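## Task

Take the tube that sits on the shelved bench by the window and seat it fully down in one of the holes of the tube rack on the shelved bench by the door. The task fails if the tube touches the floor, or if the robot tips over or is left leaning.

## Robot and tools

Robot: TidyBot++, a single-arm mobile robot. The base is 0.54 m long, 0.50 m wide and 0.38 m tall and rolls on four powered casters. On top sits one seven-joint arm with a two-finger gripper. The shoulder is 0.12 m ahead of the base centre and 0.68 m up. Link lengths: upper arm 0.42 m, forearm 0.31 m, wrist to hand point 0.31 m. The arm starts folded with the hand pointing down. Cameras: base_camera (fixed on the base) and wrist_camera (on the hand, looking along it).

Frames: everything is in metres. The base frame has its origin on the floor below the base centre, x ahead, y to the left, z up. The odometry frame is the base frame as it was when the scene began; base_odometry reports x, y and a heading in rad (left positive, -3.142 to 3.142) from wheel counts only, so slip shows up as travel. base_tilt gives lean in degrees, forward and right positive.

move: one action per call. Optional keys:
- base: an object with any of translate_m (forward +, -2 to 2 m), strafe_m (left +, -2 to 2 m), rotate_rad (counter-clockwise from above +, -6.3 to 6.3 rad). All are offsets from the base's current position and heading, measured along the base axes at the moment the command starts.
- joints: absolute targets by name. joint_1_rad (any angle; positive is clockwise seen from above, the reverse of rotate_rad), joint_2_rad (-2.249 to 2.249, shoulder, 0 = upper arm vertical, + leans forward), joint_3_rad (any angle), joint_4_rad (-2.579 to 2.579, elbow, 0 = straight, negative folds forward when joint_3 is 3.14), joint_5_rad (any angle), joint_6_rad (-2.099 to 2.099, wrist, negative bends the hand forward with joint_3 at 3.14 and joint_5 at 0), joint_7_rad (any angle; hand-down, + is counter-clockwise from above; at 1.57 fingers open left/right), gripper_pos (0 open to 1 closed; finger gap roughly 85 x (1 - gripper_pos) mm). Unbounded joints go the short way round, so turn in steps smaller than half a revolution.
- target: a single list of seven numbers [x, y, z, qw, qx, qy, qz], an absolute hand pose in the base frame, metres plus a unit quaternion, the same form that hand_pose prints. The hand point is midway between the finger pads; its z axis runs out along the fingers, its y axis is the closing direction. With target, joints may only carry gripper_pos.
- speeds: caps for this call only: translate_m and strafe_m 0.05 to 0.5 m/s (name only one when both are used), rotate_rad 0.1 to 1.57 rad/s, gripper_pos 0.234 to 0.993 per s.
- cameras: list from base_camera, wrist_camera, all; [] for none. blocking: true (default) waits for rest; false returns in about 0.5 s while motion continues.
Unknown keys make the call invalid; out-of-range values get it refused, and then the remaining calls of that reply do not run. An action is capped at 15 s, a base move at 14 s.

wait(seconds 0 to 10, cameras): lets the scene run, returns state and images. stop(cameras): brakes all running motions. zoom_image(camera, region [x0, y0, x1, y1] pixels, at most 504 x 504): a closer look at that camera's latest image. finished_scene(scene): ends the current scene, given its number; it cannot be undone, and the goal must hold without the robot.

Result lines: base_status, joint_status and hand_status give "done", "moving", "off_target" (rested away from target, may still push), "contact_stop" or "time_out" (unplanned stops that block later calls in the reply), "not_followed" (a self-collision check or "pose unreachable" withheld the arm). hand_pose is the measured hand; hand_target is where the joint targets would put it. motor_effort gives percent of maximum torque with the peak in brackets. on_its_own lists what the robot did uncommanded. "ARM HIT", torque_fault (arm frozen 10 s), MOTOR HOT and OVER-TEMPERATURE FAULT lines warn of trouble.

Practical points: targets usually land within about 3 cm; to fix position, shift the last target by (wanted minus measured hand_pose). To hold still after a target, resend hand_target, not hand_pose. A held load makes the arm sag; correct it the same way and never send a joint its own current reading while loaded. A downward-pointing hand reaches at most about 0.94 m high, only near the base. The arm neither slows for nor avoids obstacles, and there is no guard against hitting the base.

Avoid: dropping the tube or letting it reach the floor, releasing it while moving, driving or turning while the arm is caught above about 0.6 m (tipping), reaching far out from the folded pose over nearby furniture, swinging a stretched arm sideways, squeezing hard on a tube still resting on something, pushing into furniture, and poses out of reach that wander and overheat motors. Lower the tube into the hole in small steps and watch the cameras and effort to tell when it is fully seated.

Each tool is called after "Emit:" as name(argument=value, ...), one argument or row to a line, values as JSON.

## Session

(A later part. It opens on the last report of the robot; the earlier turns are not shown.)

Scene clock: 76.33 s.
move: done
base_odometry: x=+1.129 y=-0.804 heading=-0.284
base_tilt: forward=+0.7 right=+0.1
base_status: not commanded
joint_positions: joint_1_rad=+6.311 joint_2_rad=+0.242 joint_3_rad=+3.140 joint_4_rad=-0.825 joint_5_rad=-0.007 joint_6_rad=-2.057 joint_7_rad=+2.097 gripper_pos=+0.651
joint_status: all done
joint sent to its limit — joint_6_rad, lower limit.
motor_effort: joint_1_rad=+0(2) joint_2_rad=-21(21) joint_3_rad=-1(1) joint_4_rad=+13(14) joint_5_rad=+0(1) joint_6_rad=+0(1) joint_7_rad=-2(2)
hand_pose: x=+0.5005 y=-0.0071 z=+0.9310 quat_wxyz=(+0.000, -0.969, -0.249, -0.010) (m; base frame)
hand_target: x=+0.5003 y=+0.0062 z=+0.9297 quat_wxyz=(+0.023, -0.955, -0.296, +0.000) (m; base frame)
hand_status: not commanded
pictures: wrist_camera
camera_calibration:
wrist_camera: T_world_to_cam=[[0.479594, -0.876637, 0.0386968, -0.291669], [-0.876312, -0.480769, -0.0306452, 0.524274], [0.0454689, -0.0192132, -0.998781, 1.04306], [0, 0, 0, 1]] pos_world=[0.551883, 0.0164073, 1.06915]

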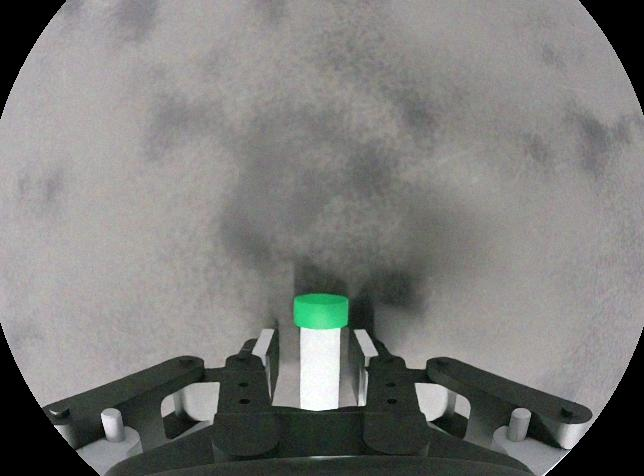

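Emit:
move(
  joints={"joint_1_rad": 6.332, "joint_2_rad": 0.2676, "joint_3_rad": 3.14, "joint_4_rad": -0.864, "joint_5_rad": -0.05, "joint_6_rad": -2.098, "joint_7_rad": 2.169},
  cameras=["wrist_camera"],
)

Emit:
zoom_image(
  camera="wrist_camera",
  region=[230, 260, 400, 430],
)

Scene clock: 78.00 s.
move: done
base_odometry: x=+1.129 y=-0.804 heading=-0.284
base_tilt: forward=+0.7 right=+0.0
base_status: not commanded
joint_positions: joint_1_rad=+6.319 joint_2_rad=+0.241 joint_3_rad=+3.140 joint_4_rad=-0.841 joint_5_rad=-0.007 joint_6_rad=-2.057 joint_7_rad=+2.097 gripper_pos=+0.651
joint_status: all done
joint sent to its limit — joint_6_rad, lower limit.
motor_effort: joint_1_rad=+1(1) joint_2_rad=-16(21) joint_3_rad=+1(1) joint_4_rad=+9(14) joint_5_rad=+0(1) joint_6_rad=+0(1) joint_7_rad=-2(2)
hand_pose: x=+0.4977 y=-0.0098 z=+0.9266 quat_wxyz=(+0.003, -0.970, -0.245, -0.002) (m; base frame)
hand_target: x=+0.4888 y=-0.0027 z=+0.9114 quat_wxyz=(+0.035, -0.958, -0.283, +0.033) (m; base frame)
hand_status: not commanded
pictures: wrist_camera
camera_calibration:
wrist_camera: T_world_to_cam=[[0.473594, -0.880212, 0.0305885, -0.282128], [-0.880252, -0.474204, -0.0169409, 0.509751], [0.0294168, -0.0189025, -0.999388, 1.04731], [0, 0, 0, 1]] pos_world=[0.551515, 0.0131903, 1.06394]

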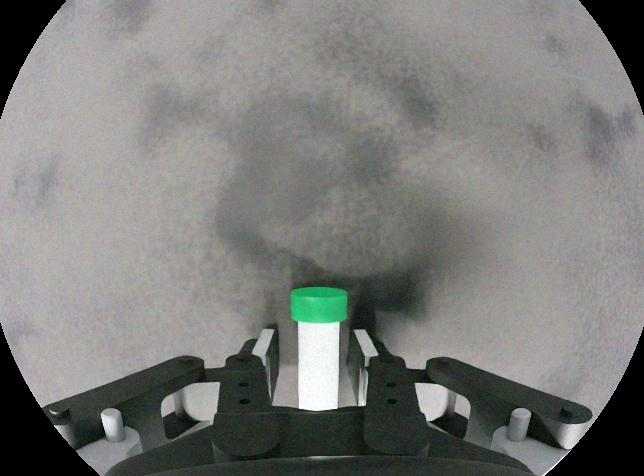

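Scaled by 2.965.

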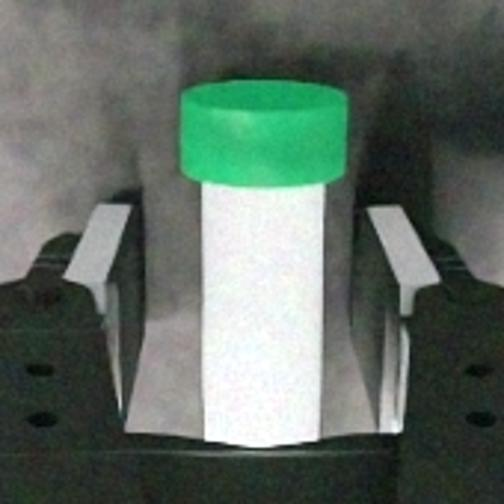

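Emit:
move(
  joints={"joint_4_rad": -0.803, "gripper_pos": 0.8},
  speeds={"gripper_pos": 0.3},
  cameras=["wrist_camera"],
)

Emit:
move(
  joints={"gripper_pos": 0.83},
  speeds={"gripper_pos": 0.234},
  cameras=["wrist_camera"],
)

Emit:
zoom_image(
  camera="wrist_camera",
  region=[230, 260, 400, 430],
)

Scene clock: 79.40 s.
move: done
base_odometry: x=+1.129 y=-0.804 heading=-0.284
base_tilt: forward=+0.8 right=+0.0
base_status: not commanded
joint_positions: joint_1_rad=+6.321 joint_2_rad=+0.247 joint_3_rad=+3.140 joint_4_rad=-0.830 joint_5_rad=-0.007 joint_6_rad=-2.061 joint_7_rad=+2.097 gripper_pos=+0.798
joint_status: all done
motor_effort: joint_1_rad=+0(1) joint_2_rad=-20(21) joint_3_rad=+0(1) joint_4_rad=+13(13) joint_5_rad=-1(1) joint_6_rad=+1(1) joint_7_rad=-1(2)
hand_pose: x=+0.4997 y=-0.0106 z=+0.9276 quat_wxyz=(+0.003, -0.970, -0.244, -0.003) (m; base frame)
hand_target: x=+0.4990 y=-0.0032 z=+0.9275 quat_wxyz=(+0.025, -0.959, -0.284, +0.004) (m; base frame)
hand_status: not commanded
pictures: wrist_camera
camera_calibration:
wrist_camera: T_world_to_cam=[[0.47201, -0.881034, 0.0313949, -0.283685], [-0.881049, -0.472671, -0.0183161, 0.512788], [0.0309766, -0.0190151, -0.999339, 1.04741], [0, 0, 0, 1]] pos_world=[0.553248, 0.0123607, 1.06501]

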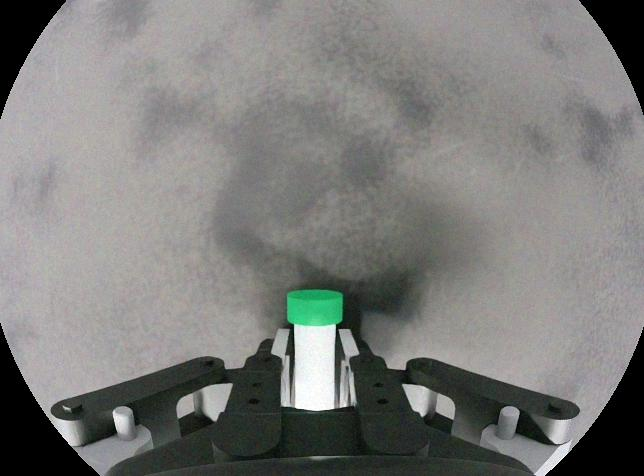

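Scene clock: 79.83 s.
move: done
base_odometry: x=+1.129 y=-0.804 heading=-0.284
base_tilt: forward=+0.7 right=+0.1
base_status: not commanded
joint_positions: joint_1_rad=+6.321 joint_2_rad=+0.247 joint_3_rad=+3.140 joint_4_rad=-0.829 joint_5_rad=-0.007 joint_6_rad=-2.061 joint_7_rad=+2.097 gripper_pos=+0.821
joint_status: all done
motor_effort: joint_1_rad=+0(1) joint_2_rad=-20(20) joint_3_rad=+0(1) joint_4_rad=+13(13) joint_5_rad=+0(1) joint_6_rad=+0(1) joint_7_rad=-1(2)
hand_pose: x=+0.4997 y=-0.0106 z=+0.9277 quat_wxyz=(+0.002, -0.970, -0.244, -0.003) (m; base frame)
hand_target: x=+0.4990 y=-0.0032 z=+0.9275 quat_wxyz=(+0.025, -0.959, -0.284, +0.004) (m; base frame)
hand_status: not commanded
pictures: wrist_camera
camera_calibration:
wrist_camera: T_world_to_cam=[[0.471999, -0.881034, 0.0315724, -0.283876], [-0.881042, -0.472671, -0.0186206, 0.513118], [0.0313288, -0.0190277, -0.999328, 1.04732], [0, 0, 0, 1]] pos_world=[0.553257, 0.0123603, 1.06513]

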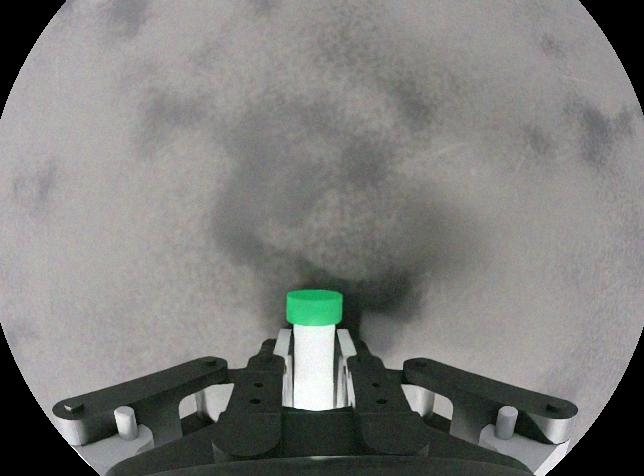

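Scaled by 2.965.

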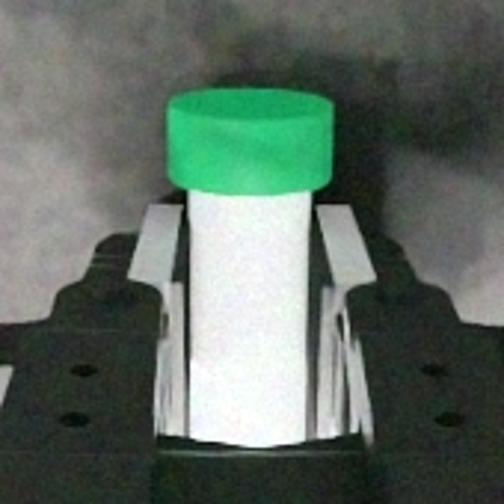

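Emit:
move(
  joints={"gripper_pos": 0.842},
  speeds={"gripper_pos": 0.234},
  cameras=["wrist_camera"],
)

Emit:
zoom_image(
  camera="wrist_camera",
  region=[230, 260, 400, 430],
)

Scene clock: 80.50 s.
move: done
base_odometry: x=+1.129 y=-0.804 heading=-0.284
base_tilt: forward=+0.7 right=+0.1
base_status: not commanded
joint_positions: joint_1_rad=+6.321 joint_2_rad=+0.247 joint_3_rad=+3.140 joint_4_rad=-0.829 joint_5_rad=-0.007 joint_6_rad=-2.061 joint_7_rad=+2.097 gripper_pos=+0.832
joint_status: all done
motor_effort: joint_1_rad=+0(0) joint_2_rad=-19(19) joint_3_rad=+0(0) joint_4_rad=+12(13) joint_5_rad=+0(1) joint_6_rad=+1(1) joint_7_rad=-1(2)
hand_pose: x=+0.4997 y=-0.0106 z=+0.9277 quat_wxyz=(+0.002, -0.970, -0.244, -0.003) (m; base frame)
hand_target: x=+0.4990 y=-0.0032 z=+0.9275 quat_wxyz=(+0.025, -0.959, -0.284, +0.004) (m; base frame)
hand_status: not commanded
pictures: wrist_camera
camera_calibration:
wrist_camera: T_world_to_cam=[[0.471993, -0.881033, 0.0316612, -0.283971], [-0.881039, -0.472671, -0.0187729, 0.513284], [0.0315049, -0.0190341, -0.999322, 1.04727], [0, 0, 0, 1]] pos_world=[0.553261, 0.0123601, 1.06519]

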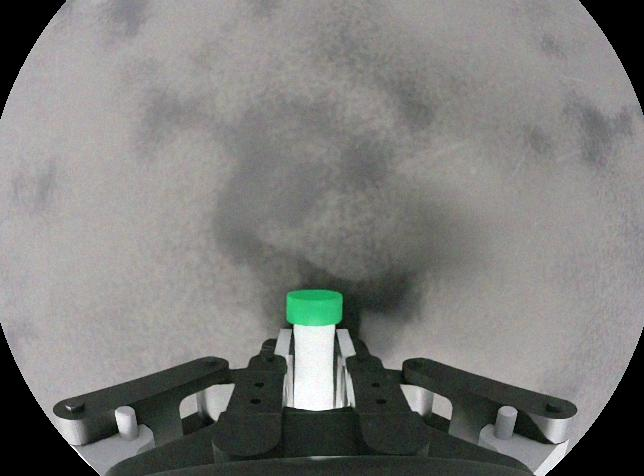

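Scaled by 2.965.

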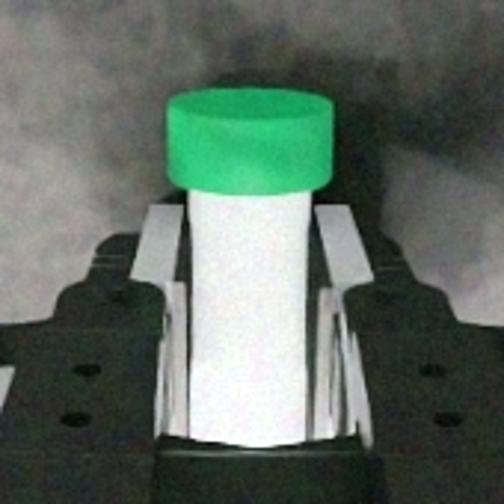

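Emit:
move(
  joints={"gripper_pos": 0.86},
  speeds={"gripper_pos": 0.234},
  cameras=["wrist_camera"],
)

Emit:
zoom_image(
  camera="wrist_camera",
  region=[230, 260, 400, 430],
)

Scene clock: 81.23 s.
move: done
base_odometry: x=+1.129 y=-0.804 heading=-0.284
base_tilt: forward=+0.7 right=+0.1
base_status: not commanded
joint_positions: joint_1_rad=+6.321 joint_2_rad=+0.247 joint_3_rad=+3.140 joint_4_rad=-0.829 joint_5_rad=-0.007 joint_6_rad=-2.061 joint_7_rad=+2.097 gripper_pos=+0.834
joint_status: all done
motor_effort: joint_1_rad=+0(0) joint_2_rad=-19(19) joint_3_rad=+0(0) joint_4_rad=+11(12) joint_5_rad=+0(1) joint_6_rad=+1(1) joint_7_rad=-2(2)
hand_pose: x=+0.4998 y=-0.0106 z=+0.9278 quat_wxyz=(+0.002, -0.970, -0.244, -0.003) (m; base frame)
hand_target: x=+0.4990 y=-0.0032 z=+0.9275 quat_wxyz=(+0.025, -0.959, -0.284, +0.004) (m; base frame)
hand_status: not commanded
pictures: wrist_camera
camera_calibration:
wrist_camera: T_world_to_cam=[[0.471992, -0.881033, 0.0316908, -0.284003], [-0.881038, -0.472671, -0.0188236, 0.513339], [0.0315636, -0.0190362, -0.99932, 1.04726], [0, 0, 0, 1]] pos_world=[0.553263, 0.0123601, 1.06521]

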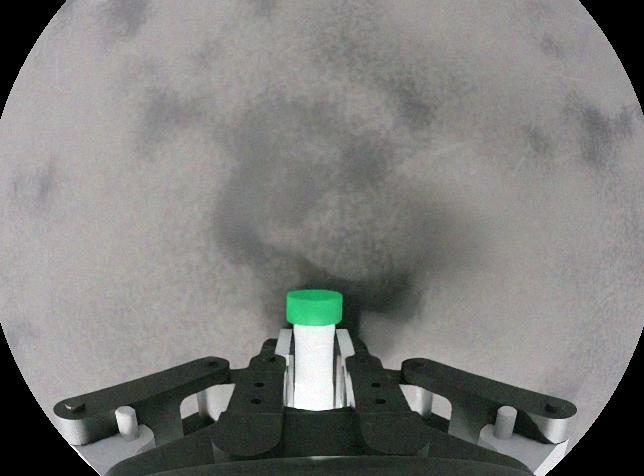

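Scaled by 2.965.

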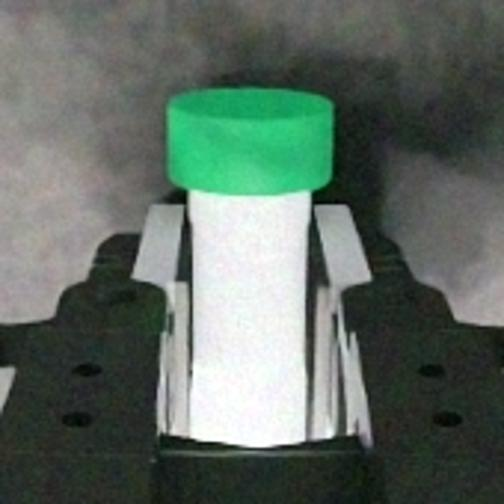

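Emit:
move(
  joints={"joint_1_rad": 6.332, "joint_2_rad": 0.2, "joint_3_rad": 3.14, "joint_4_rad": -0.55, "joint_5_rad": -0.05, "joint_6_rad": -2.098, "joint_7_rad": 2.169},
  cameras=["wrist_camera"],
)

Emit:
zoom_image(
  camera="wrist_camera",
  region=[200, 220, 430, 430],
)

Scene clock: 85.80 s.
move: done
base_odometry: x=+1.129 y=-0.804 heading=-0.284
base_tilt: forward=+0.7 right=+0.1
base_status: not commanded
joint_positions: joint_1_rad=+6.321 joint_2_rad=+0.230 joint_3_rad=+3.140 joint_4_rad=-0.580 joint_5_rad=-0.007 joint_6_rad=-2.061 joint_7_rad=+2.097 gripper_pos=+0.834
joint_status: all done
joint sent to its limit — joint_6_rad, lower limit.
motor_effort: joint_1_rad=+0(1) joint_2_rad=-20(22) joint_3_rad=+0(1) joint_4_rad=+12(14) joint_5_rad=-1(1) joint_6_rad=+2(3) joint_7_rad=-1(2)
hand_pose: x=+0.5254 y=-0.0115 z=+1.0084 quat_wxyz=(-0.035, -0.961, -0.242, -0.130) (m; base frame)
hand_target: x=+0.5082 y=-0.0036 z=+1.0268 quat_wxyz=(-0.028, -0.947, -0.284, -0.147) (m; base frame)
hand_status: not commanded
pictures: wrist_camera
camera_calibration:
wrist_camera: T_world_to_cam=[[0.445831, -0.880137, 0.163079, -0.418246], [-0.845697, -0.473865, -0.245455, 0.746989], [0.293311, -0.0284842, -0.955593, 0.945271], [0, 0, 0, 1]] pos_world=[0.540935, 0.0127838, 1.15485]

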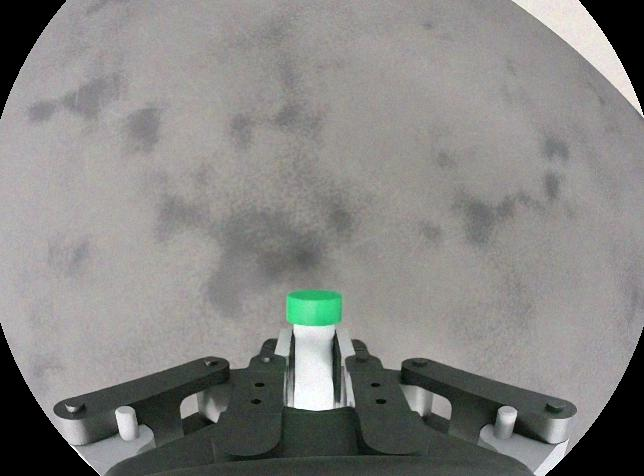

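Scaled by 2.191.

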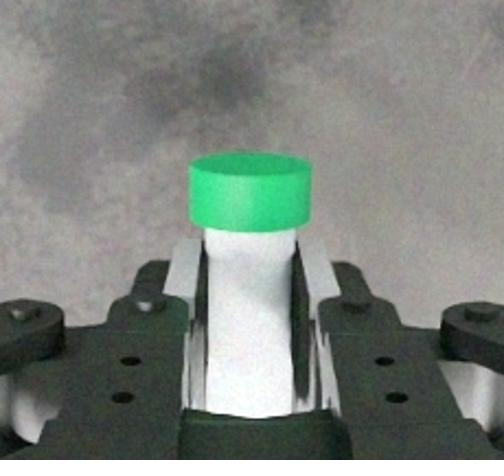

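Emit:
move(
  base={"translate_m": -0.4},
  cameras=["wrist_camera"],
)

Scene clock: 93.27 s.
move: done
base_odometry: x=+0.745 y=-0.692 heading=-0.284
base_tilt: forward=+0.7 right=+0.0
base_status: done
joint_positions: joint_1_rad=+6.323 joint_2_rad=+0.211 joint_3_rad=+3.140 joint_4_rad=-0.577 joint_5_rad=-0.007 joint_6_rad=-2.063 joint_7_rad=+2.097 gripper_pos=+0.834
joint_status: not commanded
motor_effort: joint_1_rad=+0(2) joint_2_rad=-19(24) joint_3_rad=+0(1) joint_4_rad=+12(13) joint_5_rad=-1(1) joint_6_rad=+3(4) joint_7_rad=-1(2)
hand_pose: x=+0.5187 y=-0.0120 z=+1.0167 quat_wxyz=(-0.037, -0.960, -0.241, -0.140) (m; base frame)
hand_target: x=+0.5082 y=-0.0036 z=+1.0268 quat_wxyz=(-0.028, -0.947, -0.284, -0.147) (m; base frame)
hand_status: not commanded
pictures: wrist_camera
camera_calibration:
wrist_camera: T_world_to_cam=[[0.440975, -0.880858, 0.172133, -0.423727], [-0.841662, -0.472456, -0.261516, 0.757363], [0.311684, -0.0295557, -0.949726, 0.939617], [0, 0, 0, 1]] pos_world=[0.531433, 0.0123486, 1.16338]

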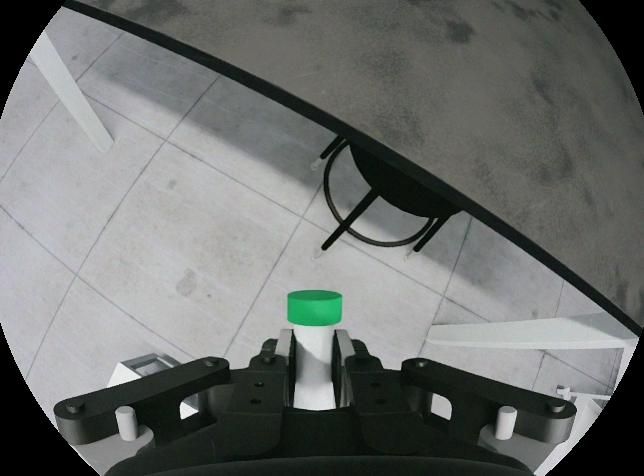

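Emit:
move(
  base={"translate_m": -1.582, "strafe_m": 0.041, "rotate_rad": 3.127},
  joints={"joint_1_rad": 6.269, "joint_2_rad": -0.018, "joint_4_rad": -0.83, "joint_6_rad": -1.58, "joint_7_rad": 1.494},
  cameras=["wrist_camera", "base_camera"],
)

Scene clock: 102.47 s.
move: done
base_odometry: x=-0.763 y=-0.210 heading=+2.844
base_tilt: forward=+0.8 right=+0.0
base_status: done
joint_positions: joint_1_rad=+6.275 joint_2_rad=+0.001 joint_3_rad=+3.140 joint_4_rad=-0.804 joint_5_rad=-0.007 joint_6_rad=-1.616 joint_7_rad=+1.570 gripper_pos=+0.834
joint_status: all done
motor_effort: joint_1_rad=+0(2) joint_2_rad=-14(23) joint_3_rad=+0(2) joint_4_rad=+14(15) joint_5_rad=-1(2) joint_6_rad=+6(7) joint_7_rad=-2(2)
hand_pose: x=+0.5511 y=+0.0078 z=+1.0865 quat_wxyz=(+0.005, -0.936, -0.006, -0.352) (m; base frame)
hand_target: x=+0.5510 y=+0.0238 z=+1.0912 quat_wxyz=(+0.040, -0.930, +0.019, -0.364) (m; base frame)
hand_status: not commanded
pictures: base_camera, wrist_camera
camera_calibration:
wrist_camera: T_world_to_cam=[[-0.00985232, -0.999755, 0.019819, -0.0176846], [-0.743651, -0.00592458, -0.668542, 1.1968], [0.668496, -0.0213251, -0.74341, 0.57561], [0, 0, 0, 1]] pos_world=[0.505036, 0.00168524, 1.22838]

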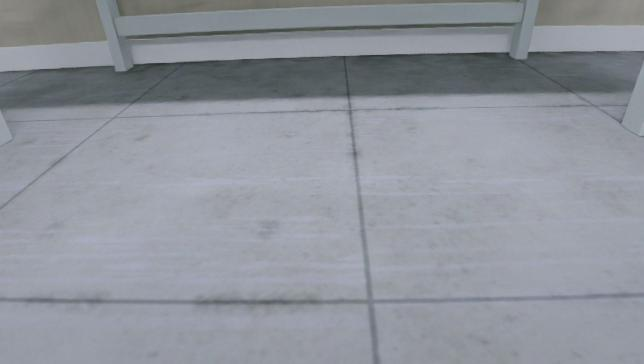

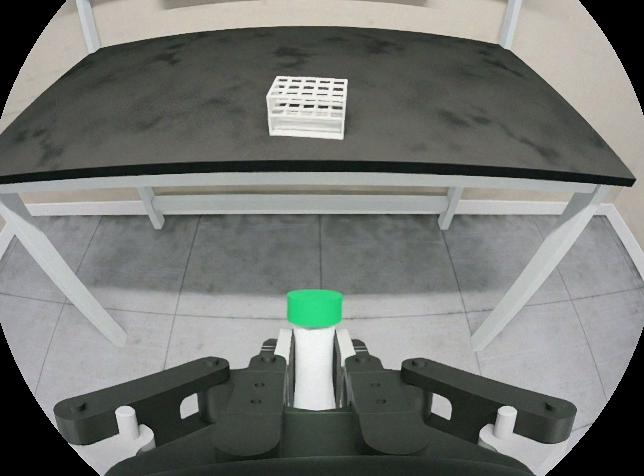

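Emit:
zoom_image(
  camera="wrist_camera",
  region=[247, 57, 367, 153],
)

Emit:
zoom_image(
  camera="wrist_camera",
  region=[247, 270, 387, 420],
)

Scaled by 4.200.

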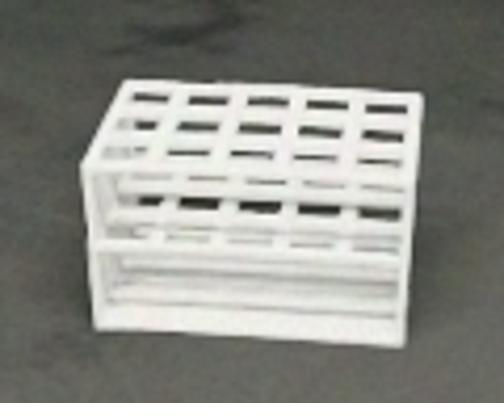

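Scaled by 3.360.

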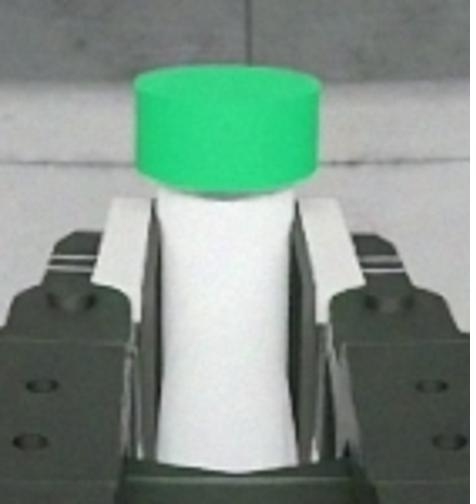

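Emit:
zoom_image(
  camera="wrist_camera",
  region=[262, 72, 352, 108],
)

Scaled by 5.600.

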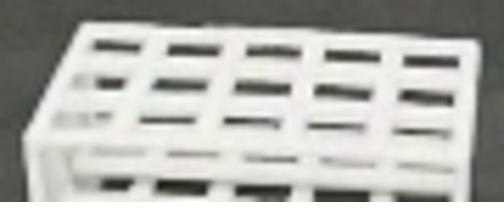

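Emit:
move(
  base={"translate_m": 0.2, "strafe_m": 0.0, "rotate_rad": 0.0},
  cameras=["wrist_camera", "base_camera"],
)

Emit:
zoom_image(
  camera="wrist_camera",
  region=[230, 90, 390, 220],
)

Scene clock: 110.03 s.
move: done
base_odometry: x=-0.954 y=-0.151 heading=+2.844
base_tilt: forward=+0.7 right=+0.0
base_status: done
joint_positions: joint_1_rad=+6.275 joint_2_rad=-0.003 joint_3_rad=+3.140 joint_4_rad=-0.805 joint_5_rad=-0.007 joint_6_rad=-1.615 joint_7_rad=+1.570 gripper_pos=+0.834
joint_status: not commanded
motor_effort: joint_1_rad=+0(1) joint_2_rad=-14(18) joint_3_rad=+0(1) joint_4_rad=+13(15) joint_5_rad=-1(1) joint_6_rad=+6(7) joint_7_rad=-1(2)
hand_pose: x=+0.5498 y=+0.0078 z=+1.0882 quat_wxyz=(+0.005, -0.935, -0.006, -0.355) (m; base frame)
hand_target: x=+0.5510 y=+0.0238 z=+1.0912 quat_wxyz=(+0.040, -0.930, +0.019, -0.364) (m; base frame)
hand_status: not commanded
pictures: base_camera, wrist_camera
camera_calibration:
wrist_camera: T_world_to_cam=[[-0.0101411, -0.999757, 0.0195581, -0.0172976], [-0.740343, -0.0056406, -0.672206, 1.19921], [0.672153, -0.0212966, -0.740106, 0.572116], [0, 0, 0, 1]] pos_world=[0.503102, 0.00165495, 1.22988]

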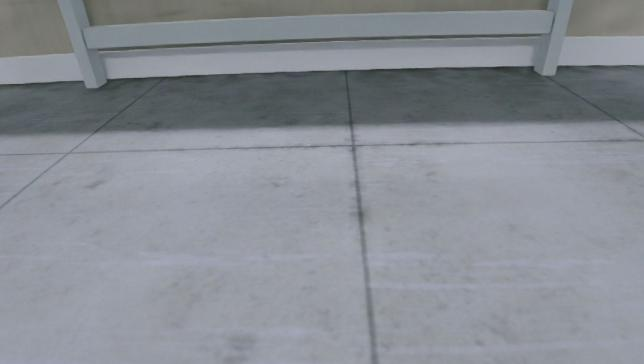

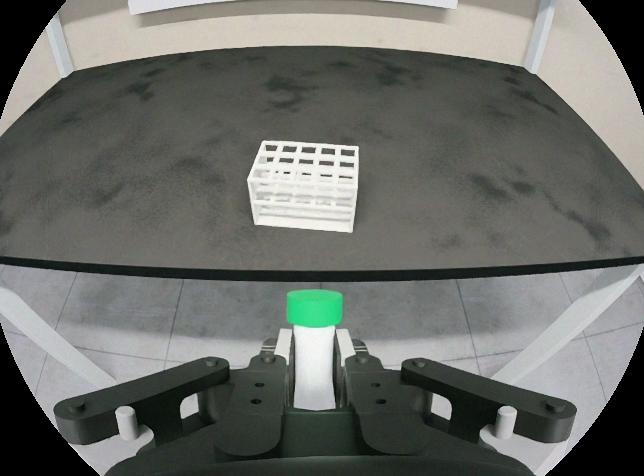

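Scaled by 3.150.

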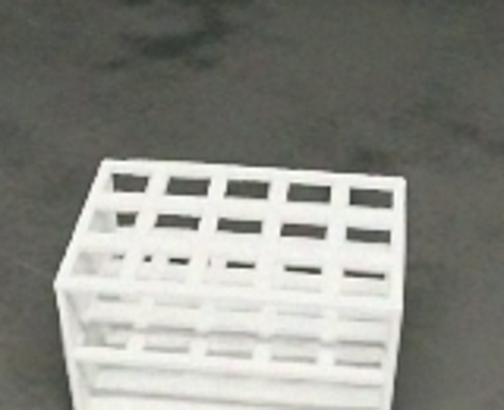

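Emit:
zoom_image(
  camera="wrist_camera",
  region=[244, 136, 308, 190],
)

Emit:
zoom_image(
  camera="wrist_camera",
  region=[300, 136, 364, 190],
)

Scaled by 7.875.

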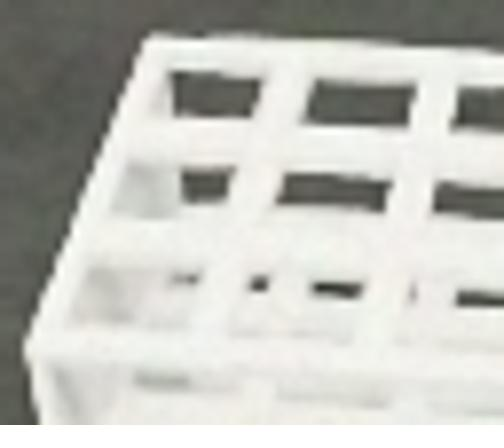

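Scaled by 7.875.

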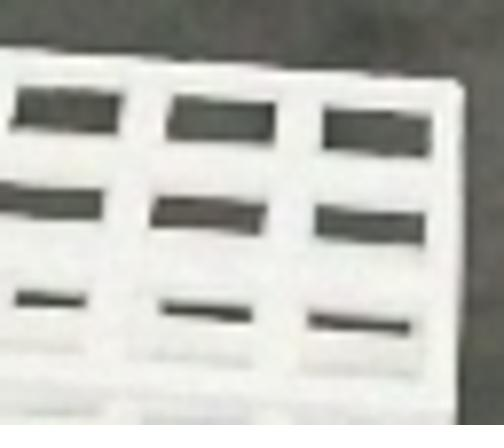

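Emit:
move(
  base={"translate_m": 0.12},
  cameras=["wrist_camera"],
)

Emit:
zoom_image(
  camera="wrist_camera",
  region=[220, 180, 400, 300],
)

Scene clock: 117.80 s.
move: done
base_odometry: x=-1.069 y=-0.116 heading=+2.844
base_tilt: forward=+0.7 right=+0.0
base_status: done
joint_positions: joint_1_rad=+6.275 joint_2_rad=-0.005 joint_3_rad=+3.140 joint_4_rad=-0.806 joint_5_rad=-0.007 joint_6_rad=-1.614 joint_7_rad=+1.570 gripper_pos=+0.834
joint_status: not commanded
motor_effort: joint_1_rad=+0(0) joint_2_rad=-13(18) joint_3_rad=+0(1) joint_4_rad=+14(15) joint_5_rad=+0(1) joint_6_rad=+6(7) joint_7_rad=-1(2)
hand_pose: x=+0.5496 y=+0.0078 z=+1.0888 quat_wxyz=(+0.005, -0.935, -0.005, -0.356) (m; base frame)
hand_target: x=+0.5510 y=+0.0238 z=+1.0912 quat_wxyz=(+0.040, -0.930, +0.019, -0.364) (m; base frame)
hand_status: not commanded
pictures: wrist_camera
camera_calibration:
wrist_camera: T_world_to_cam=[[-0.0102718, -0.999758, 0.0194389, -0.0171109], [-0.739154, -0.00550127, -0.673514, 1.20013], [0.673458, -0.0212865, -0.738919, 0.570686], [0, 0, 0, 1]] pos_world=[0.50257, 0.00164335, 1.23033]

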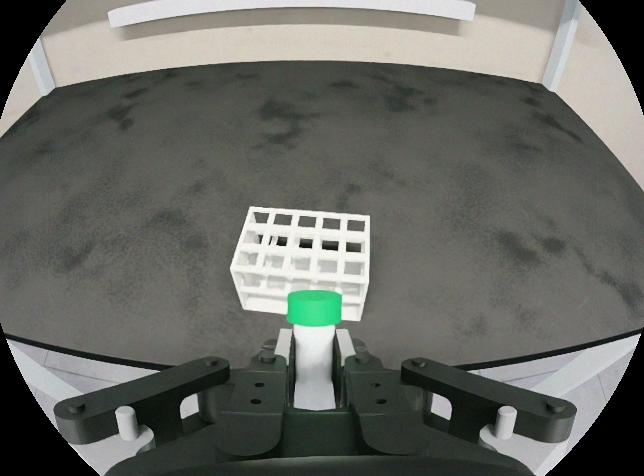

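Scaled by 2.800.

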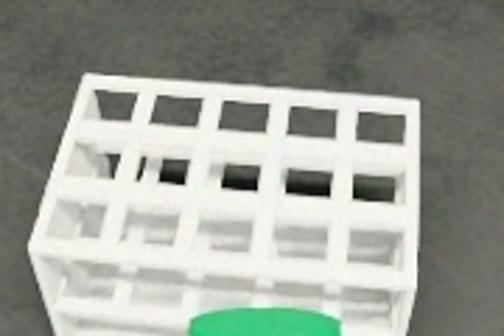

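Emit:
zoom_image(
  camera="wrist_camera",
  region=[225, 198, 305, 288],
)

Emit:
zoom_image(
  camera="wrist_camera",
  region=[300, 198, 380, 288],
)

Scaled by 5.600.

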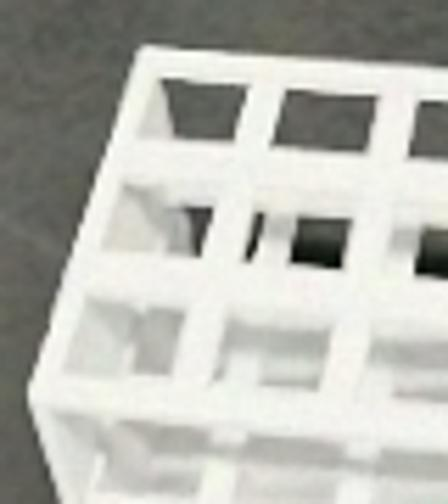

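Scaled by 5.600.

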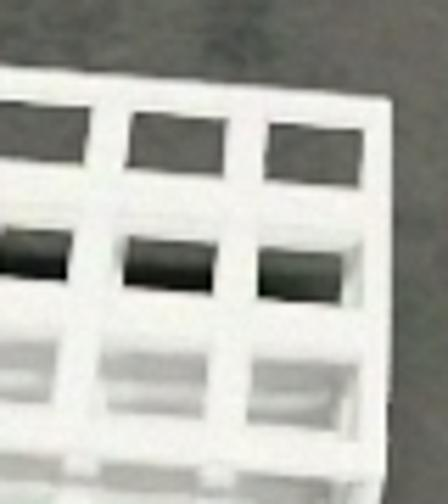

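Emit:
move(
  base={"translate_m": 0.1435, "strafe_m": 0.0109},
  joints={"joint_6_rad": -0.734},
  cameras=["wrist_camera"],
)

Emit:
move(
  joints={"joint_2_rad": -0.468, "joint_4_rad": -1.8258, "joint_6_rad": -0.218},
  cameras=["wrist_camera", "base_camera"],
)

Scene clock: 136.27 s.
move: done
base_odometry: x=-1.210 y=-0.084 heading=+2.844
base_tilt: forward=+0.7 right=+0.0
base_status: done
joint_positions: joint_1_rad=+6.275 joint_2_rad=-0.005 joint_3_rad=+3.140 joint_4_rad=-0.808 joint_5_rad=-0.007 joint_6_rad=-0.777 joint_7_rad=+1.570 gripper_pos=+0.834
joint_status: all done
motor_effort: joint_1_rad=+0(0) joint_2_rad=-15(20) joint_3_rad=+0(1) joint_4_rad=+15(16) joint_5_rad=-1(1) joint_6_rad=+9(9) joint_7_rad=-2(2)
hand_pose: x=+0.6546 y=+0.0082 z=+1.3177 quat_wxyz=(+0.007, -0.711, -0.003, -0.704) (m; base frame)
hand_target: x=+0.6503 y=+0.0202 z=+1.3267 quat_wxyz=(+0.058, -0.698, +0.022, -0.714) (m; base frame)
hand_status: not commanded
pictures: wrist_camera
camera_calibration:
wrist_camera: T_world_to_cam=[[-0.0202077, -0.999769, -0.00729281, 0.0216301], [0.00212783, 0.00725128, -0.999971, 1.3768], [0.999794, -0.0202227, 0.00198081, -0.520756], [0, 0, 0, 1]] pos_world=[0.518156, 0.00111045, 1.37795]

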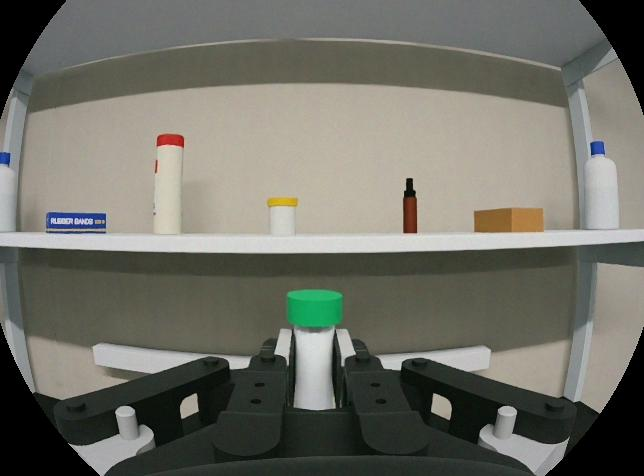

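Scene clock: 138.77 s.
move: done
base_odometry: x=-1.210 y=-0.084 heading=+2.844
base_tilt: forward=+0.8 right=+0.0
base_status: not commanded
joint_positions: joint_1_rad=+6.275 joint_2_rad=-0.442 joint_3_rad=+3.140 joint_4_rad=-1.792 joint_5_rad=-0.007 joint_6_rad=-0.263 joint_7_rad=+1.569 gripper_pos=+0.834
joint_status: all done
motor_effort: joint_1_rad=+0(0) joint_2_rad=-5(16) joint_3_rad=+0(1) joint_4_rad=+19(20) joint_5_rad=+0(1) joint_6_rad=+9(10) joint_7_rad=-1(2)
hand_pose: x=+0.5566 y=+0.0065 z=+1.1178 quat_wxyz=(+0.007, -0.722, -0.001, -0.692) (m; base frame)
hand_target: x=+0.5476 y=+0.0117 z=+1.1223 quat_wxyz=(+0.053, -0.708, +0.035, -0.703) (m; base frame)
hand_status: not commanded
pictures: base_camera, wrist_camera
camera_calibration:
wrist_camera: T_world_to_cam=[[-0.0237805, -0.999691, -0.00728433, 0.0184817], [-0.0303989, 0.00800611, -0.999506, 1.19473], [0.999255, -0.0235473, -0.0305799, -0.38576], [0, 0, 0, 1]] pos_world=[0.422231, -0.000172761, 1.18248]

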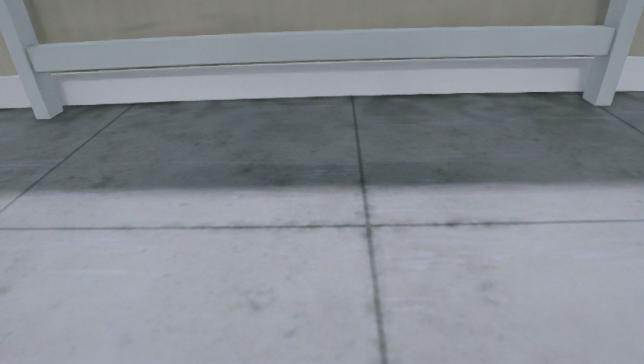

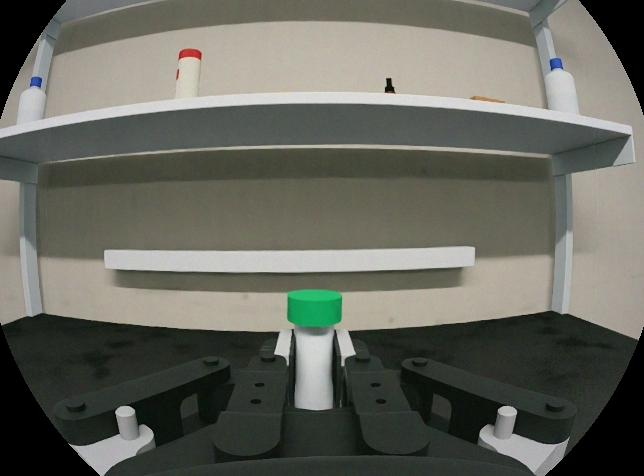

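Emit:
move(
  joints={"joint_2_rad": -0.476, "joint_4_rad": -1.9426, "joint_6_rad": -0.0962},
  cameras=[],
)

Scene clock: 141.67 s.
move: done
base_odometry: x=-1.210 y=-0.084 heading=+2.844
base_tilt: forward=+0.7 right=+0.0
base_status: not commanded
joint_positions: joint_1_rad=+6.275 joint_2_rad=-0.451 joint_3_rad=+3.140 joint_4_rad=-1.912 joint_5_rad=-0.007 joint_6_rad=-0.141 joint_7_rad=+1.569 gripper_pos=+0.834
joint_status: all done
motor_effort: joint_1_rad=+0(0) joint_2_rad=-5(6) joint_3_rad=+0(1) joint_4_rad=+20(20) joint_5_rad=+0(1) joint_6_rad=+9(10) joint_7_rad=-1(2)
hand_pose: x=+0.5592 y=+0.0062 z=+1.0848 quat_wxyz=(+0.006, -0.718, -0.001, -0.696) (m; base frame)
hand_target: x=+0.5500 y=+0.0099 z=+1.0910 quat_wxyz=(+0.052, -0.703, +0.037, -0.708) (m; base frame)
hand_status: not commanded
pictures: none
No camera images: "cameras" was empty.

Emit:
move(
  joints={"joint_4_rad": -1.9773, "joint_6_rad": -0.0615},
  cameras=[],
)

Emit:
move(
  joints={"joint_4_rad": -2.009, "joint_6_rad": -0.0298},
  cameras=[],
)

Scene clock: 142.63 s.
move: done
base_odometry: x=-1.209 y=-0.084 heading=+2.844
base_tilt: forward=+0.7 right=+0.1
base_status: not commanded
joint_positions: joint_1_rad=+6.275 joint_2_rad=-0.452 joint_3_rad=+3.140 joint_4_rad=-1.947 joint_5_rad=-0.007 joint_6_rad=-0.102 joint_7_rad=+1.569 gripper_pos=+0.834
joint_status: all done
motor_effort: joint_1_rad=+0(0) joint_2_rad=-5(6) joint_3_rad=+0(1) joint_4_rad=+19(20) joint_5_rad=+0(1) joint_6_rad=+9(10) joint_7_rad=-1(2)
hand_pose: x=+0.5598 y=+0.0062 z=+1.0759 quat_wxyz=(+0.006, -0.716, -0.001, -0.698) (m; base frame)
hand_target: x=+0.5510 y=+0.0093 z=+1.0801 quat_wxyz=(+0.051, -0.703, +0.038, -0.708) (m; base frame)
hand_status: not commanded
pictures: none
No camera images: "cameras" was empty.

Scene clock: 143.30 s.
move: done
base_odometry: x=-1.209 y=-0.084 heading=+2.844
base_tilt: forward=+0.7 right=+0.1
base_status: not commanded
joint_positions: joint_1_rad=+6.275 joint_2_rad=-0.453 joint_3_rad=+3.140 joint_4_rad=-1.979 joint_5_rad=-0.007 joint_6_rad=-0.070 joint_7_rad=+1.569 gripper_pos=+0.834
joint_status: all done
motor_effort: joint_1_rad=+0(0) joint_2_rad=-5(6) joint_3_rad=+0(1) joint_4_rad=+19(21) joint_5_rad=+0(1) joint_6_rad=+9(10) joint_7_rad=-1(2)
hand_pose: x=+0.5602 y=+0.0061 z=+1.0665 quat_wxyz=(+0.006, -0.716, -0.001, -0.698) (m; base frame)
hand_target: x=+0.5515 y=+0.0088 z=+1.0702 quat_wxyz=(+0.051, -0.703, +0.038, -0.708) (m; base frame)
hand_status: not commanded
pictures: none
No camera images: "cameras" was empty.

Emit:
move(
  joints={"joint_4_rad": -2.041, "joint_6_rad": 0.0022},
  cameras=[],
)

Emit:
move(
  joints={"joint_4_rad": -2.073, "joint_6_rad": 0.0342},
  cameras=[],
)

Scene clock: 144.23 s.
move: done
base_odometry: x=-1.209 y=-0.084 heading=+2.844
base_tilt: forward=+0.8 right=+0.1
base_status: not commanded
joint_positions: joint_1_rad=+6.275 joint_2_rad=-0.453 joint_3_rad=+3.140 joint_4_rad=-2.010 joint_5_rad=-0.007 joint_6_rad=-0.037 joint_7_rad=+1.569 gripper_pos=+0.834
joint_status: all done
motor_effort: joint_1_rad=+0(0) joint_2_rad=-5(6) joint_3_rad=+0(1) joint_4_rad=+19(21) joint_5_rad=-1(1) joint_6_rad=+9(10) joint_7_rad=-1(2)
hand_pose: x=+0.5604 y=+0.0060 z=+1.0569 quat_wxyz=(+0.006, -0.715, -0.001, -0.699) (m; base frame)
hand_target: x=+0.5517 y=+0.0083 z=+1.0601 quat_wxyz=(+0.050, -0.703, +0.039, -0.708) (m; base frame)
hand_status: not commanded
pictures: none
No camera images: "cameras" was empty.

Scene clock: 144.90 s.
move: done
base_odometry: x=-1.209 y=-0.084 heading=+2.844
base_tilt: forward=+0.7 right=+0.0
base_status: not commanded
joint_positions: joint_1_rad=+6.275 joint_2_rad=-0.453 joint_3_rad=+3.140 joint_4_rad=-2.042 joint_5_rad=-0.007 joint_6_rad=-0.005 joint_7_rad=+1.569 gripper_pos=+0.834
joint_status: all done
motor_effort: joint_1_rad=+0(0) joint_2_rad=-5(5) joint_3_rad=+1(1) joint_4_rad=+19(20) joint_5_rad=-1(1) joint_6_rad=+9(9) joint_7_rad=-1(2)
hand_pose: x=+0.5601 y=+0.0059 z=+1.0476 quat_wxyz=(+0.006, -0.715, -0.001, -0.699) (m; base frame)
hand_target: x=+0.5516 y=+0.0078 z=+1.0501 quat_wxyz=(+0.050, -0.703, +0.039, -0.708) (m; base frame)
hand_status: not commanded
pictures: none
No camera images: "cameras" was empty.

Emit:
move(
  joints={"joint_4_rad": -2.111, "joint_6_rad": 0.0722},
  cameras=[],
)

Emit:
move(
  joints={"joint_4_rad": -2.149, "joint_6_rad": 0.1102},
  cameras=["wrist_camera"],
)

Scene clock: 145.93 s.
move: done
base_odometry: x=-1.209 y=-0.084 heading=+2.844
base_tilt: forward=+0.7 right=+0.1
base_status: not commanded
joint_positions: joint_1_rad=+6.275 joint_2_rad=-0.454 joint_3_rad=+3.140 joint_4_rad=-2.081 joint_5_rad=-0.007 joint_6_rad=+0.033 joint_7_rad=+1.569 gripper_pos=+0.834
joint_status: all done
motor_effort: joint_1_rad=+0(0) joint_2_rad=-5(5) joint_3_rad=+1(1) joint_4_rad=+19(20) joint_5_rad=-1(1) joint_6_rad=+9(10) joint_7_rad=-1(2)
hand_pose: x=+0.5596 y=+0.0058 z=+1.0351 quat_wxyz=(+0.006, -0.715, -0.001, -0.699) (m; base frame)
hand_target: x=+0.5511 y=+0.0072 z=+1.0381 quat_wxyz=(+0.049, -0.703, +0.040, -0.708) (m; base frame)
hand_status: not commanded
pictures: none
No camera images: "cameras" was empty.

Scene clock: 146.63 s.
move: done
base_odometry: x=-1.209 y=-0.084 heading=+2.844
base_tilt: forward=+0.7 right=+0.0
base_status: not commanded
joint_positions: joint_1_rad=+6.275 joint_2_rad=-0.454 joint_3_rad=+3.140 joint_4_rad=-2.119 joint_5_rad=-0.007 joint_6_rad=+0.071 joint_7_rad=+1.569 gripper_pos=+0.834
joint_status: all done
motor_effort: joint_1_rad=+0(0) joint_2_rad=-5(6) joint_3_rad=+0(1) joint_4_rad=+20(21) joint_5_rad=-1(1) joint_6_rad=+9(9) joint_7_rad=-1(2)
hand_pose: x=+0.5587 y=+0.0057 z=+1.0231 quat_wxyz=(+0.006, -0.715, -0.001, -0.699) (m; base frame)
hand_target: x=+0.5501 y=+0.0066 z=+1.0262 quat_wxyz=(+0.048, -0.703, +0.041, -0.708) (m; base frame)
hand_status: not commanded
pictures: wrist_camera
camera_calibration:
wrist_camera: T_world_to_cam=[[-0.0259742, -0.999629, -0.0082455, 0.0192756], [-0.0116428, 0.00855023, -0.999896, 1.09006], [0.999595, -0.0258755, -0.0118606, -0.410063], [0, 0, 0, 1]] pos_world=[0.423089, -0.000662467, 1.08524]

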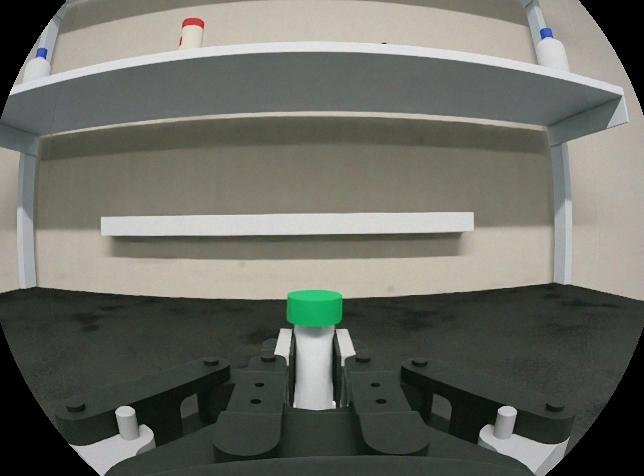

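Emit:
move(
  joints={"joint_4_rad": -2.1745, "joint_6_rad": 0.1357},
  cameras=[],
)

Emit:
move(
  joints={"joint_4_rad": -2.194, "joint_6_rad": 0.1552},
  cameras=[],
)

Scene clock: 147.53 s.
move: done
base_odometry: x=-1.209 y=-0.084 heading=+2.844
base_tilt: forward=+0.7 right=+0.0
base_status: not commanded
joint_positions: joint_1_rad=+6.275 joint_2_rad=-0.454 joint_3_rad=+3.140 joint_4_rad=-2.144 joint_5_rad=-0.007 joint_6_rad=+0.097 joint_7_rad=+1.569 gripper_pos=+0.834
joint_status: all done
motor_effort: joint_1_rad=+0(0) joint_2_rad=-5(6) joint_3_rad=+0(1) joint_4_rad=+19(20) joint_5_rad=-1(1) joint_6_rad=+9(10) joint_7_rad=-1(2)
hand_pose: x=+0.5579 y=+0.0057 z=+1.0158 quat_wxyz=(+0.006, -0.715, +0.000, -0.699) (m; base frame)
hand_target: x=+0.5492 y=+0.0062 z=+1.0182 quat_wxyz=(+0.048, -0.703, +0.041, -0.708) (m; base frame)
hand_status: not commanded
pictures: none
No camera images: "cameras" was empty.

Scene clock: 148.13 s.
move: done
base_odometry: x=-1.209 y=-0.084 heading=+2.844
base_tilt: forward=+0.7 right=+0.0
base_status: not commanded
joint_positions: joint_1_rad=+6.275 joint_2_rad=-0.454 joint_3_rad=+3.140 joint_4_rad=-2.162 joint_5_rad=-0.007 joint_6_rad=+0.116 joint_7_rad=+1.569 gripper_pos=+0.834
joint_status: all done
motor_effort: joint_1_rad=+0(0) joint_2_rad=-5(5) joint_3_rad=+1(1) joint_4_rad=+20(20) joint_5_rad=-1(1) joint_6_rad=+9(9) joint_7_rad=-1(2)
hand_pose: x=+0.5571 y=+0.0056 z=+1.0102 quat_wxyz=(+0.006, -0.715, +0.000, -0.700) (m; base frame)
hand_target: x=+0.5484 y=+0.0059 z=+1.0121 quat_wxyz=(+0.047, -0.703, +0.041, -0.708) (m; base frame)
hand_status: not commanded
pictures: none
No camera images: "cameras" was empty.

Emit:
move(
  joints={"joint_4_rad": -2.21, "joint_6_rad": 0.1712},
  cameras=[],
)

Emit:
move(
  joints={"joint_4_rad": -2.224, "joint_6_rad": 0.1852},
  cameras=[],
)

Scene clock: 149.03 s.
move: done
base_odometry: x=-1.209 y=-0.084 heading=+2.844
base_tilt: forward=+0.7 right=+0.0
base_status: not commanded
joint_positions: joint_1_rad=+6.275 joint_2_rad=-0.454 joint_3_rad=+3.140 joint_4_rad=-2.178 joint_5_rad=-0.007 joint_6_rad=+0.133 joint_7_rad=+1.569 gripper_pos=+0.834
joint_status: all done
motor_effort: joint_1_rad=+0(0) joint_2_rad=-5(5) joint_3_rad=+0(1) joint_4_rad=+19(20) joint_5_rad=+0(1) joint_6_rad=+9(9) joint_7_rad=-1(2)
hand_pose: x=+0.5564 y=+0.0056 z=+1.0056 quat_wxyz=(+0.006, -0.714, +0.000, -0.700) (m; base frame)
hand_target: x=+0.5476 y=+0.0056 z=+1.0072 quat_wxyz=(+0.047, -0.703, +0.042, -0.708) (m; base frame)
hand_status: not commanded
pictures: none
No camera images: "cameras" was empty.

Scene clock: 149.60 s.
move: done
base_odometry: x=-1.209 y=-0.084 heading=+2.844
base_tilt: forward=+0.8 right=+0.1
base_status: not commanded
joint_positions: joint_1_rad=+6.275 joint_2_rad=-0.454 joint_3_rad=+3.140 joint_4_rad=-2.191 joint_5_rad=-0.007 joint_6_rad=+0.146 joint_7_rad=+1.569 gripper_pos=+0.834
joint_status: all done
motor_effort: joint_1_rad=+0(1) joint_2_rad=-5(5) joint_3_rad=+0(1) joint_4_rad=+20(20) joint_5_rad=+0(1) joint_6_rad=+9(9) joint_7_rad=-1(2)
hand_pose: x=+0.5557 y=+0.0055 z=+1.0014 quat_wxyz=(+0.006, -0.714, +0.000, -0.700) (m; base frame)
hand_target: x=+0.5469 y=+0.0054 z=+1.0028 quat_wxyz=(+0.047, -0.703, +0.042, -0.708) (m; base frame)
hand_status: not commanded
pictures: none
No camera images: "cameras" was empty.

Emit:
move(
  joints={"joint_4_rad": -2.238, "joint_6_rad": 0.1992},
  cameras=[],
)

Emit:
move(
  joints={"joint_4_rad": -2.252, "joint_6_rad": 0.2132},
  cameras=["wrist_camera"],
)

Scene clock: 150.43 s.
move: done
base_odometry: x=-1.209 y=-0.084 heading=+2.844
base_tilt: forward=+0.7 right=+0.1
base_status: not commanded
joint_positions: joint_1_rad=+6.275 joint_2_rad=-0.454 joint_3_rad=+3.140 joint_4_rad=-2.201 joint_5_rad=-0.007 joint_6_rad=+0.165 joint_7_rad=+1.569 gripper_pos=+0.834
joint_status: all done
motor_effort: joint_1_rad=+0(0) joint_2_rad=-5(5) joint_3_rad=+0(1) joint_4_rad=+18(19) joint_5_rad=+0(1) joint_6_rad=+8(9) joint_7_rad=-1(2)
hand_pose: x=+0.5551 y=+0.0055 z=+1.0011 quat_wxyz=(+0.006, -0.711, +0.000, -0.703) (m; base frame)
hand_target: x=+0.5461 y=+0.0052 z=+0.9985 quat_wxyz=(+0.046, -0.703, +0.042, -0.708) (m; base frame)
hand_status: not commanded
pictures: none
No camera images: "cameras" was empty.

Scene clock: 150.97 s.
move: done
base_odometry: x=-1.209 y=-0.084 heading=+2.844
base_tilt: forward=+0.7 right=+0.1
base_status: not commanded
joint_positions: joint_1_rad=+6.275 joint_2_rad=-0.455 joint_3_rad=+3.140 joint_4_rad=-2.212 joint_5_rad=-0.007 joint_6_rad=+0.183 joint_7_rad=+1.569 gripper_pos=+0.834
joint_status: all done
motor_effort: joint_1_rad=+0(0) joint_2_rad=-4(5) joint_3_rad=+0(1) joint_4_rad=+18(19) joint_5_rad=+0(1) joint_6_rad=+8(9) joint_7_rad=-2(2)
hand_pose: x=+0.5543 y=+0.0054 z=+1.0010 quat_wxyz=(+0.006, -0.708, +0.000, -0.706) (m; base frame)
hand_target: x=+0.5452 y=+0.0049 z=+0.9942 quat_wxyz=(+0.046, -0.703, +0.042, -0.708) (m; base frame)
hand_status: not commanded
pictures: wrist_camera
camera_calibration:
wrist_camera: T_world_to_cam=[[-0.0265656, -0.999607, -0.00895433, 0.0197096], [0.00951568, 0.00870422, -0.999917, 1.05613], [0.999602, -0.0266486, 0.0092807, -0.427068], [0, 0, 0, 1]] pos_world=[0.417371, -0.000871679, 1.06018]

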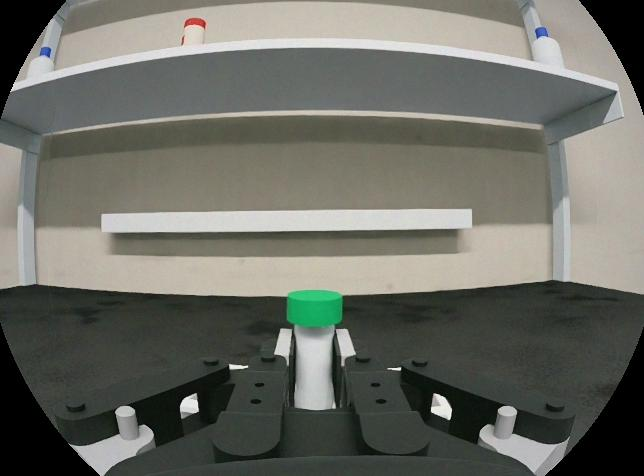

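Emit:
move(
  joints={"joint_4_rad": -2.23, "joint_6_rad": 0.1912, "gripper_pos": 0.5},
  cameras=["wrist_camera"],
)

Emit:
move(
  base={"translate_m": -0.12},
  cameras=["wrist_camera"],
)

Scene clock: 153.13 s.
move: done
base_odometry: x=-1.209 y=-0.084 heading=+2.844
base_tilt: forward=+0.8 right=+0.0
base_status: not commanded
joint_positions: joint_1_rad=+6.275 joint_2_rad=-0.455 joint_3_rad=+3.140 joint_4_rad=-2.212 joint_5_rad=-0.007 joint_6_rad=+0.183 joint_7_rad=+1.569 gripper_pos=+0.499
joint_status: all done
motor_effort: joint_1_rad=+0(0) joint_2_rad=-5(5) joint_3_rad=+0(1) joint_4_rad=+19(20) joint_5_rad=-1(1) joint_6_rad=+9(9) joint_7_rad=-1(2)
hand_pose: x=+0.5542 y=+0.0054 z=+1.0009 quat_wxyz=(+0.006, -0.708, +0.000, -0.706) (m; base frame)
hand_target: x=+0.5465 y=+0.0053 z=+1.0009 quat_wxyz=(+0.047, -0.703, +0.042, -0.708) (m; base frame)
hand_status: not commanded
pictures: wrist_camera
camera_calibration:
wrist_camera: T_world_to_cam=[[-0.0265662, -0.999606, -0.00901193, 0.0197668], [0.0094249, 0.00876425, -0.999917, 1.05613], [0.999603, -0.026649, 0.00918836, -0.426962], [0, 0, 0, 1]] pos_world=[0.417364, -0.000875282, 1.06015]

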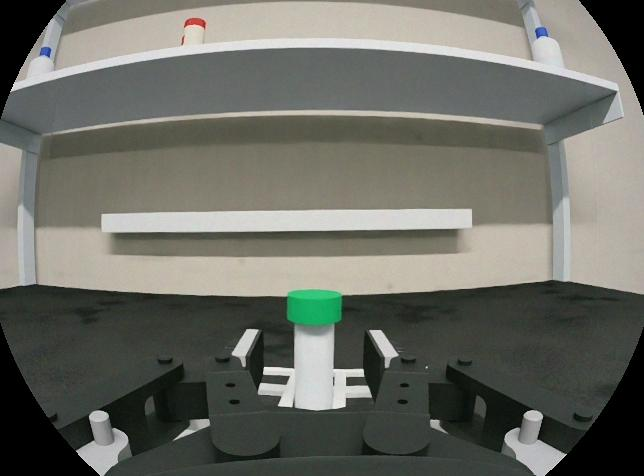

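Scene clock: 154.47 s.
move: done
base_odometry: x=-1.095 y=-0.120 heading=+2.844
base_tilt: forward=+0.7 right=+0.1
base_status: done
joint_positions: joint_1_rad=+6.275 joint_2_rad=-0.466 joint_3_rad=+3.140 joint_4_rad=-2.212 joint_5_rad=-0.007 joint_6_rad=+0.183 joint_7_rad=+1.569 gripper_pos=+0.499
joint_status: not commanded
motor_effort: joint_1_rad=+0(1) joint_2_rad=-4(8) joint_3_rad=+1(2) joint_4_rad=+20(20) joint_5_rad=-1(1) joint_6_rad=+9(9) joint_7_rad=-2(2)
hand_pose: x=+0.5508 y=+0.0054 z=+1.0056 quat_wxyz=(+0.006, -0.704, +0.000, -0.710) (m; base frame)
hand_target: x=+0.5465 y=+0.0053 z=+1.0009 quat_wxyz=(+0.047, -0.703, +0.042, -0.708) (m; base frame)
hand_status: not commanded
pictures: wrist_camera
camera_calibration:
wrist_camera: T_world_to_cam=[[-0.0264673, -0.999606, -0.00938475, 0.0200092], [0.020179, 0.00885188, -0.999757, 1.05475], [0.999446, -0.0266502, 0.0199367, -0.434272], [0, 0, 0, 1]] pos_world=[0.413277, -0.000908579, 1.06333]

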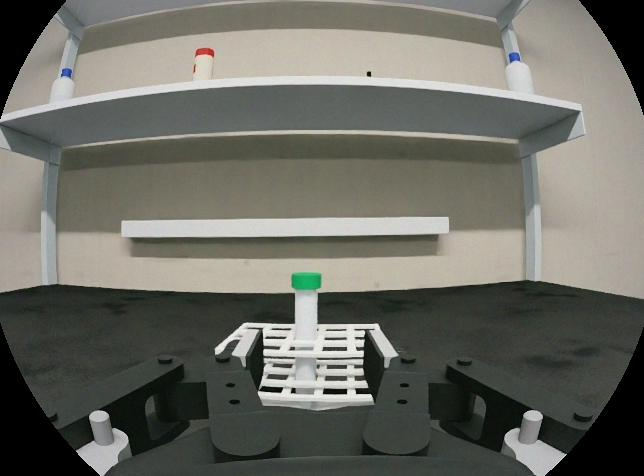

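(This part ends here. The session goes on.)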